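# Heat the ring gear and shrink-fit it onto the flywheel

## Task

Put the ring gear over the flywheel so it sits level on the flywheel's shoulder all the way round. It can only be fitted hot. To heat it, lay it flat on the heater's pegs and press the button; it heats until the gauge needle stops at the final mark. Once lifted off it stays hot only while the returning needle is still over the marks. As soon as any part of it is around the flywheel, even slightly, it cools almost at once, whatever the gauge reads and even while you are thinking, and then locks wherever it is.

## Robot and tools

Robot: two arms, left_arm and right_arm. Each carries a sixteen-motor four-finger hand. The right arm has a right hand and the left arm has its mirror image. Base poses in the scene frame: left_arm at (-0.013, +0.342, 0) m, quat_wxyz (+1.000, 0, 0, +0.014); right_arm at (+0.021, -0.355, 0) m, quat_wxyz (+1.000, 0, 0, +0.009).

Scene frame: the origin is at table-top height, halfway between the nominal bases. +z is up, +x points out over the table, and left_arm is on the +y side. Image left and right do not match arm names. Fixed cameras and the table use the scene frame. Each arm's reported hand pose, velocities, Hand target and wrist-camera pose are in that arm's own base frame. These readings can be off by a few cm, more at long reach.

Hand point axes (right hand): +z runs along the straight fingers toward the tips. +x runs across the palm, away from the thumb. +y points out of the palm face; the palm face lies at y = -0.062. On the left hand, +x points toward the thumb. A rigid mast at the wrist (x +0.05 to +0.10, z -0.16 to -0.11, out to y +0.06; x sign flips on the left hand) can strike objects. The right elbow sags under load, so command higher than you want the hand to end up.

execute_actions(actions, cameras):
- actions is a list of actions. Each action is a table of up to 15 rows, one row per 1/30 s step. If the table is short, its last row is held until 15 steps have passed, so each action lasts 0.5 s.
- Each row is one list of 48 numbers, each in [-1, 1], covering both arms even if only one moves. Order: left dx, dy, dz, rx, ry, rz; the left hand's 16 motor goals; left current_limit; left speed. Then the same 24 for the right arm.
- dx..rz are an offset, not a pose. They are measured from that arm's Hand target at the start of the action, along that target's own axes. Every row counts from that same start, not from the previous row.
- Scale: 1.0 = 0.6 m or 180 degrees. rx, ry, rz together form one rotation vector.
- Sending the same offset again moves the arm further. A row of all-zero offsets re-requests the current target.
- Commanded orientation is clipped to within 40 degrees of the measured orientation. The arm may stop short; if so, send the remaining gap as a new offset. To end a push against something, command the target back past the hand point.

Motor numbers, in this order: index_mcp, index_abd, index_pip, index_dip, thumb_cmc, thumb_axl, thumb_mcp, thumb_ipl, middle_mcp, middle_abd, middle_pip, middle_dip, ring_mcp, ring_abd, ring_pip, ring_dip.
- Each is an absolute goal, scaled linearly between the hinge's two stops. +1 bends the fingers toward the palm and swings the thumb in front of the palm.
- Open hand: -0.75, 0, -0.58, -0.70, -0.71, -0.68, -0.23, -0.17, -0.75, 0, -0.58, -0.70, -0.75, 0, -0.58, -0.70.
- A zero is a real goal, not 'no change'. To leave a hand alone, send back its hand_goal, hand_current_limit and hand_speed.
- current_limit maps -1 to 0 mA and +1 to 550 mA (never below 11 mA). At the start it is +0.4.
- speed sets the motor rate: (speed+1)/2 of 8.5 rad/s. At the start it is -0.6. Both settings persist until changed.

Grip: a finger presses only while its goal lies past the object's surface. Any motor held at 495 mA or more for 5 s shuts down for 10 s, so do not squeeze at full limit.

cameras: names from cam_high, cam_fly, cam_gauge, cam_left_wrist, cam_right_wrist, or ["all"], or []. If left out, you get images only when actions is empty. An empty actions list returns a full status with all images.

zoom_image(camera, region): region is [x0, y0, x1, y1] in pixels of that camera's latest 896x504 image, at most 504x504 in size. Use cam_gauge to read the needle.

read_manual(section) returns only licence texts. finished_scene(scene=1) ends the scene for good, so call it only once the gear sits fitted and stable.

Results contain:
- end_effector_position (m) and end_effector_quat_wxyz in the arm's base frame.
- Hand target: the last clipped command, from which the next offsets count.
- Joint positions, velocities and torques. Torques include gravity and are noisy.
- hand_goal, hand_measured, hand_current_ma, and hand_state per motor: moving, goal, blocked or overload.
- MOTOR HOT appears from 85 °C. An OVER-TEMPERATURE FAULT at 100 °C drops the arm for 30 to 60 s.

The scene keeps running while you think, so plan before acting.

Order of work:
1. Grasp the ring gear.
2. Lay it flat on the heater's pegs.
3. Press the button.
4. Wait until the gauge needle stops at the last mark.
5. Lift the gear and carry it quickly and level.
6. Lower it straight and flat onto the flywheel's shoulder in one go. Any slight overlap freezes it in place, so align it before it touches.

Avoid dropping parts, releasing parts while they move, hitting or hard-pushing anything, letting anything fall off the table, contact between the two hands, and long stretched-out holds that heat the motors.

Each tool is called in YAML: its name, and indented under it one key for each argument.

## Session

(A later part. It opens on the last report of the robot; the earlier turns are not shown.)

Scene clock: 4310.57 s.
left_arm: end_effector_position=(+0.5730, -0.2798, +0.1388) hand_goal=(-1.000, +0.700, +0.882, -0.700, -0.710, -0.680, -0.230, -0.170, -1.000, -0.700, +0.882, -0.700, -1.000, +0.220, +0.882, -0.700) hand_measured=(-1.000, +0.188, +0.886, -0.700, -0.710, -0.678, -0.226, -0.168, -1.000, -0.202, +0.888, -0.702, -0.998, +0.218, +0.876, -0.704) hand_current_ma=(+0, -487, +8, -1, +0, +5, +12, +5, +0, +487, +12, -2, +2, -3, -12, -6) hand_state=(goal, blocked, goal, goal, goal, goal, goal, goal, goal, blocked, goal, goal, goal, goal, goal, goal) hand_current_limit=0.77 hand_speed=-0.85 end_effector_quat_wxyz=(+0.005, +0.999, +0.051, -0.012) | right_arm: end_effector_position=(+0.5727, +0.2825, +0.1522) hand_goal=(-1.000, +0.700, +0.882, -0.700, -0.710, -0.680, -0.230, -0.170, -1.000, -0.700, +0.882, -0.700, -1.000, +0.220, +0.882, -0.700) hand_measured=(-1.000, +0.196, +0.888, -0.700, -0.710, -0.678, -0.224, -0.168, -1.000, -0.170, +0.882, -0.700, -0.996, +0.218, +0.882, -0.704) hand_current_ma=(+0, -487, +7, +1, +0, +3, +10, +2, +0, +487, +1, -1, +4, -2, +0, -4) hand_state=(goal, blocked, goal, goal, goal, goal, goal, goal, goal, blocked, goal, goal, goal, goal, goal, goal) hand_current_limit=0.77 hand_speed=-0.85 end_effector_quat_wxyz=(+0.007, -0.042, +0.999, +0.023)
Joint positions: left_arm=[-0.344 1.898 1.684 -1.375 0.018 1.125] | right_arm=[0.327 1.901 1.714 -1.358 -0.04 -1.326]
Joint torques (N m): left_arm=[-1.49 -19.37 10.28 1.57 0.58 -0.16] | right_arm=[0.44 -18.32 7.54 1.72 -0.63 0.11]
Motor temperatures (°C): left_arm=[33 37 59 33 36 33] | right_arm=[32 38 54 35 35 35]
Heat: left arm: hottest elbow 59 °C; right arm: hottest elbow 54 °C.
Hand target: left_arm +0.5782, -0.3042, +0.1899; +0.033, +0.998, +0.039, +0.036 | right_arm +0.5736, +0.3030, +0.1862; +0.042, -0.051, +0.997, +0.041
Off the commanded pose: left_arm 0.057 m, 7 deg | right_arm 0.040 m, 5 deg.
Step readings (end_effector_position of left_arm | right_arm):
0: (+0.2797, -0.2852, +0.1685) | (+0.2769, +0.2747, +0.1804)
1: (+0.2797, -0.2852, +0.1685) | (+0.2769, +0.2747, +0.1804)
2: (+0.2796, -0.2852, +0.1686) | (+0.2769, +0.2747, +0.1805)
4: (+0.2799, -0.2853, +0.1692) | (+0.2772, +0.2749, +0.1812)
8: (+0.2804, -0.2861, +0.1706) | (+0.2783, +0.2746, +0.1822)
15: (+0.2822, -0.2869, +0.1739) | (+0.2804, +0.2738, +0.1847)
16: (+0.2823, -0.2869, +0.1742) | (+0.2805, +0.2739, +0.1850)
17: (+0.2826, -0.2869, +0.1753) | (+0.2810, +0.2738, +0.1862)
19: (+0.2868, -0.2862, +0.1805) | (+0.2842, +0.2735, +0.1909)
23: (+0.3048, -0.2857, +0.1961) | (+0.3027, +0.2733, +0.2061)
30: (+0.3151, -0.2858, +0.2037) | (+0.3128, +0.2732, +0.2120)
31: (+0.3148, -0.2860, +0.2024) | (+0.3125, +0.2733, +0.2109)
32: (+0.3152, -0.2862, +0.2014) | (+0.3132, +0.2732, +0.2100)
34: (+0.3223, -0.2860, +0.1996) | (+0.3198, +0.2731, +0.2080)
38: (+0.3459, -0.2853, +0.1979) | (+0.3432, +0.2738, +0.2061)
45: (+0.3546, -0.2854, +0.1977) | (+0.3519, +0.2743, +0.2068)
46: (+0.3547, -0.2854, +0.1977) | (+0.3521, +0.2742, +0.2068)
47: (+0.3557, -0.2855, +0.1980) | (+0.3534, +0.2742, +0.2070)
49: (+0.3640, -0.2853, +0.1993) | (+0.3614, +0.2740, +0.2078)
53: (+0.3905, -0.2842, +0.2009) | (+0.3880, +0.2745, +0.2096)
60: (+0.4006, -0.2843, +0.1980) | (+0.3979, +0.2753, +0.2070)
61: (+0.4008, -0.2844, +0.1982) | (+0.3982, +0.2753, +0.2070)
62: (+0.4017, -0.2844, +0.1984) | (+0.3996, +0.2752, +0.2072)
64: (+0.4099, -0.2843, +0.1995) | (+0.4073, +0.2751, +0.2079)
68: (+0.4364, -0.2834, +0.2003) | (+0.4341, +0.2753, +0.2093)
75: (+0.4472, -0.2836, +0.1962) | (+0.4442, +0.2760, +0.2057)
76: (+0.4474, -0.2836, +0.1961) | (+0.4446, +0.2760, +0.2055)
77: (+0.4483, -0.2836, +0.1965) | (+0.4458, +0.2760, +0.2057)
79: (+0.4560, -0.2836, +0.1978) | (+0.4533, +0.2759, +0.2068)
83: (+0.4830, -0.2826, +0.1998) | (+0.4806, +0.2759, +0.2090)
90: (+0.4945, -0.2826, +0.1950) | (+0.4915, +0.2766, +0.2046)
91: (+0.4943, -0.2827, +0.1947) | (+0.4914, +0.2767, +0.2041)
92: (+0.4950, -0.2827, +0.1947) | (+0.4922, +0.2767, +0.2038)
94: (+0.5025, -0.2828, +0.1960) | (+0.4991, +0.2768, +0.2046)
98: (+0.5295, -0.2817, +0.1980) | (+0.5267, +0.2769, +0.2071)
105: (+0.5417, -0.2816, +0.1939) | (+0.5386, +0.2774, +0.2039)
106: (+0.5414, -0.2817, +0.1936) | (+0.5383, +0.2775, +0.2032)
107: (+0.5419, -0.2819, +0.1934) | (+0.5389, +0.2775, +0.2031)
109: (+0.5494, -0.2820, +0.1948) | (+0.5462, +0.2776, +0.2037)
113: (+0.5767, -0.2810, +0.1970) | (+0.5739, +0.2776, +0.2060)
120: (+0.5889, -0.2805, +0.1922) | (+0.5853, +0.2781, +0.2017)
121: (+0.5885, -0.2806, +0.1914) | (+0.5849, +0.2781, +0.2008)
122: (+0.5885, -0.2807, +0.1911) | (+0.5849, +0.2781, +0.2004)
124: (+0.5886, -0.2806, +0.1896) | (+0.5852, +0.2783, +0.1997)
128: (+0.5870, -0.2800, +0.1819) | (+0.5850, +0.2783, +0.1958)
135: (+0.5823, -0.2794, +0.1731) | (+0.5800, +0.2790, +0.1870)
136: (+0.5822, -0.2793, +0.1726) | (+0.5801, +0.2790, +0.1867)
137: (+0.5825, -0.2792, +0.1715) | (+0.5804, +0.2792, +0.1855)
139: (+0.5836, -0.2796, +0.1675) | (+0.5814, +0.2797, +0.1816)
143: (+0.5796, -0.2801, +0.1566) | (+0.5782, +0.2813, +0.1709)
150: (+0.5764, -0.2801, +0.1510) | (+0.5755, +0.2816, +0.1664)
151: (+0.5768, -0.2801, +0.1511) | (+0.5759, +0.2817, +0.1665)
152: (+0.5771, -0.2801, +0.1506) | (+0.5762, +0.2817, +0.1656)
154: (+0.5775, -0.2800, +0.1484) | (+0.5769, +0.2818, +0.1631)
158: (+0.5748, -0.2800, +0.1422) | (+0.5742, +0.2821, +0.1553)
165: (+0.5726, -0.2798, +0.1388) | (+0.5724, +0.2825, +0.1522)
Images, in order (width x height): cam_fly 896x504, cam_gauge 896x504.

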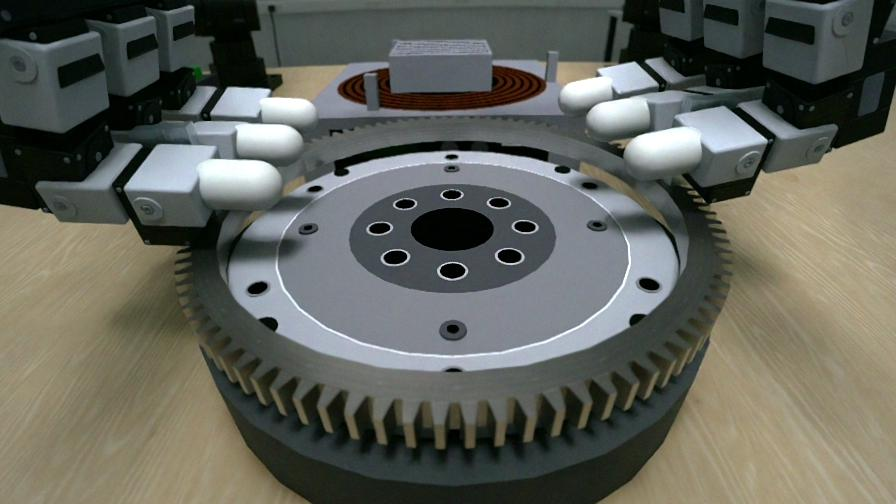

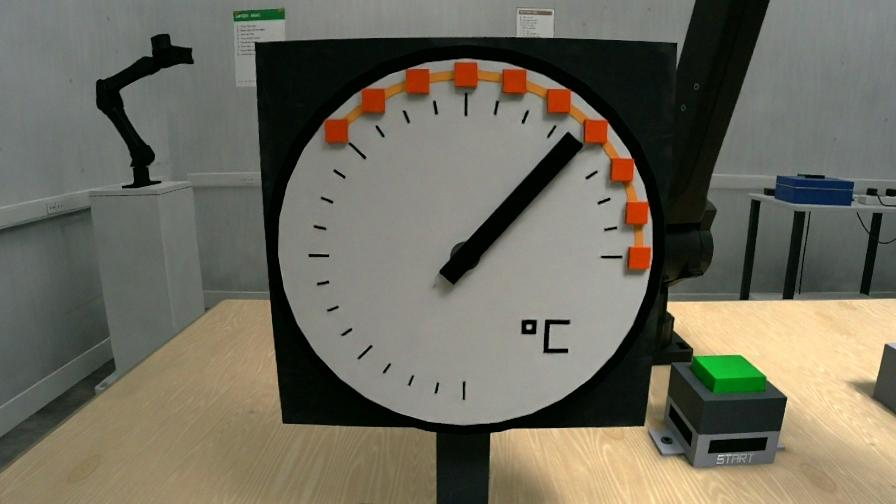

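execute_actions:
  actions:
    - [[0.0075,0.0006,0.003,0,0.005,0,-1,0.7,0.882,-0.7,-0.71,-0.68,-0.23,-0.17,-1,-0.7,0.882,-0.7,-1,0.22,0.882,-0.7,0.77,-0.85,-0.0075,-0.0006,0.002,0,-0.001,0,-1,0.7,0.882,-0.7,-0.71,-0.68,-0.23,-0.17,-1,-0.7,0.882,-0.7,-1,0.22,0.882,-0.7,0.77,-0.85]]
  cameras: ["cam_fly","cam_gauge"]

Scene clock: 4318.10 s.
left_arm: end_effector_position=(+0.5762, -0.2799, +0.1391) hand_goal=(-1.000, +0.700, +0.882, -0.700, -0.710, -0.680, -0.230, -0.170, -1.000, -0.700, +0.882, -0.700, -1.000, +0.220, +0.882, -0.700) hand_measured=(-1.000, +0.188, +0.886, -0.700, -0.710, -0.678, -0.226, -0.168, -1.000, -0.202, +0.888, -0.702, -0.998, +0.218, +0.876, -0.704) hand_current_ma=(+0, -487, +8, -1, +0, +5, +12, +5, +0, +487, +12, -2, +2, -3, -12, -6) hand_state=(goal, blocked, goal, goal, goal, goal, goal, goal, goal, blocked, goal, goal, goal, goal, goal, goal) hand_current_limit=0.77 hand_speed=-0.85 end_effector_quat_wxyz=(+0.004, +0.999, +0.051, -0.005) | right_arm: end_effector_position=(+0.5743, +0.2825, +0.1523) hand_goal=(-1.000, +0.700, +0.882, -0.700, -0.710, -0.680, -0.230, -0.170, -1.000, -0.700, +0.882, -0.700, -1.000, +0.220, +0.882, -0.700) hand_measured=(-1.000, +0.196, +0.888, -0.700, -0.710, -0.678, -0.224, -0.168, -1.000, -0.170, +0.882, -0.700, -0.996, +0.218, +0.882, -0.704) hand_current_ma=(+0, -487, +9, +1, +0, +3, +10, +2, +0, +487, +1, -1, +4, -2, +0, -4) hand_state=(goal, blocked, goal, goal, goal, goal, goal, goal, goal, blocked, goal, goal, goal, goal, goal, goal) hand_current_limit=0.77 hand_speed=-0.85 end_effector_quat_wxyz=(+0.009, -0.040, +0.999, +0.022)
Joint positions: left_arm=[-0.344 1.898 1.684 -1.362 0.012 1.125] | right_arm=[0.327 1.901 1.714 -1.353 -0.038 -1.322]
Joint torques (N m): left_arm=[-1.61 -19.9 10.22 1.73 0.45 -0.16] | right_arm=[0.5 -17.9 8.25 1.59 -0.68 0.14]
Motor temperatures (°C): left_arm=[33 38 59 33 36 33] | right_arm=[32 38 54 35 35 35]
Heat: left arm: hottest elbow 59 °C; right arm: hottest elbow 54 °C.
Hand target: left_arm +0.5828, -0.3043, +0.1884; +0.032, +0.998, +0.039, +0.044 | right_arm +0.5782, +0.3032, +0.1854; +0.043, -0.051, +0.997, +0.041
Off the commanded pose: left_arm 0.055 m, 7 deg | right_arm 0.039 m, 5 deg.
Step readings (end_effector_position of left_arm | right_arm):
0: (+0.5730, -0.2798, +0.1388) | (+0.5727, +0.2825, +0.1522)
1: (+0.5731, -0.2798, +0.1388) | (+0.5727, +0.2825, +0.1522)
2: (+0.5733, -0.2798, +0.1388) | (+0.5727, +0.2825, +0.1522)
4: (+0.5744, -0.2798, +0.1389) | (+0.5730, +0.2825, +0.1522)
8: (+0.5759, -0.2799, +0.1391) | (+0.5741, +0.2825, +0.1523)
15: (+0.5762, -0.2799, +0.1391) | (+0.5743, +0.2825, +0.1523)
Images, in order (width x height): cam_fly 896x504, cam_gauge 896x504.

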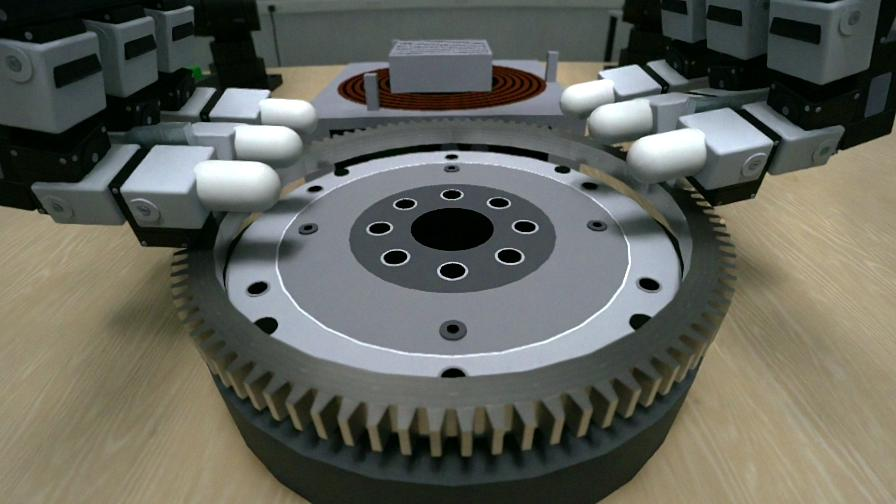

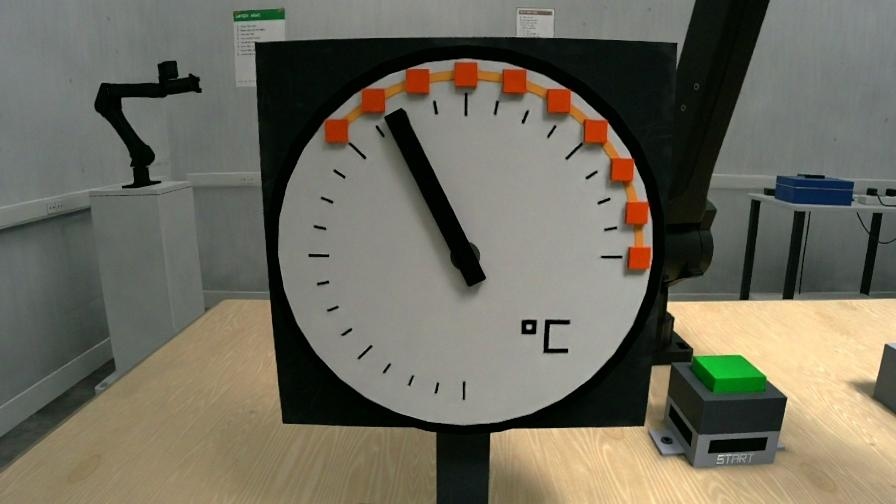

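zoom_image:
  camera: "cam_fly"
  region: [390, 340, 520, 470]

zoom_image:
  camera: "cam_fly"
  region: [390, 95, 510, 175]

zoom_image:
  camera: "cam_fly"
  region: [160, 180, 290, 340]

zoom_image:
  camera: "cam_fly"
  region: [620, 180, 750, 340]

Scaled by 3.877 from the camera's 896x504 image, which has a finer 1280x720 frame.

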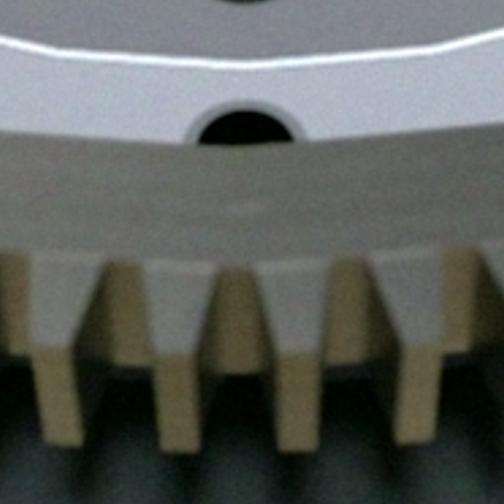

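Scaled by 4.200 from the camera's 896x504 image, which has a finer 1280x720 frame.

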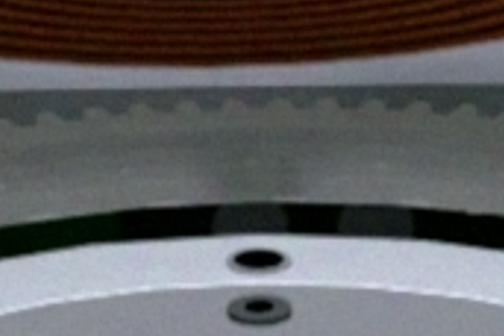

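Scaled by 3.150 from the camera's 896x504 image, which has a finer 1280x720 frame.

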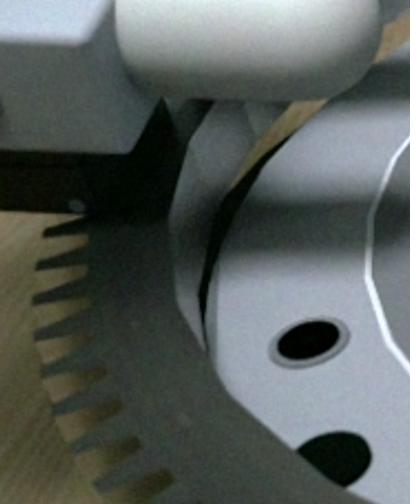

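Scaled by 3.150 from the camera's 896x504 image, which has a finer 1280x720 frame.

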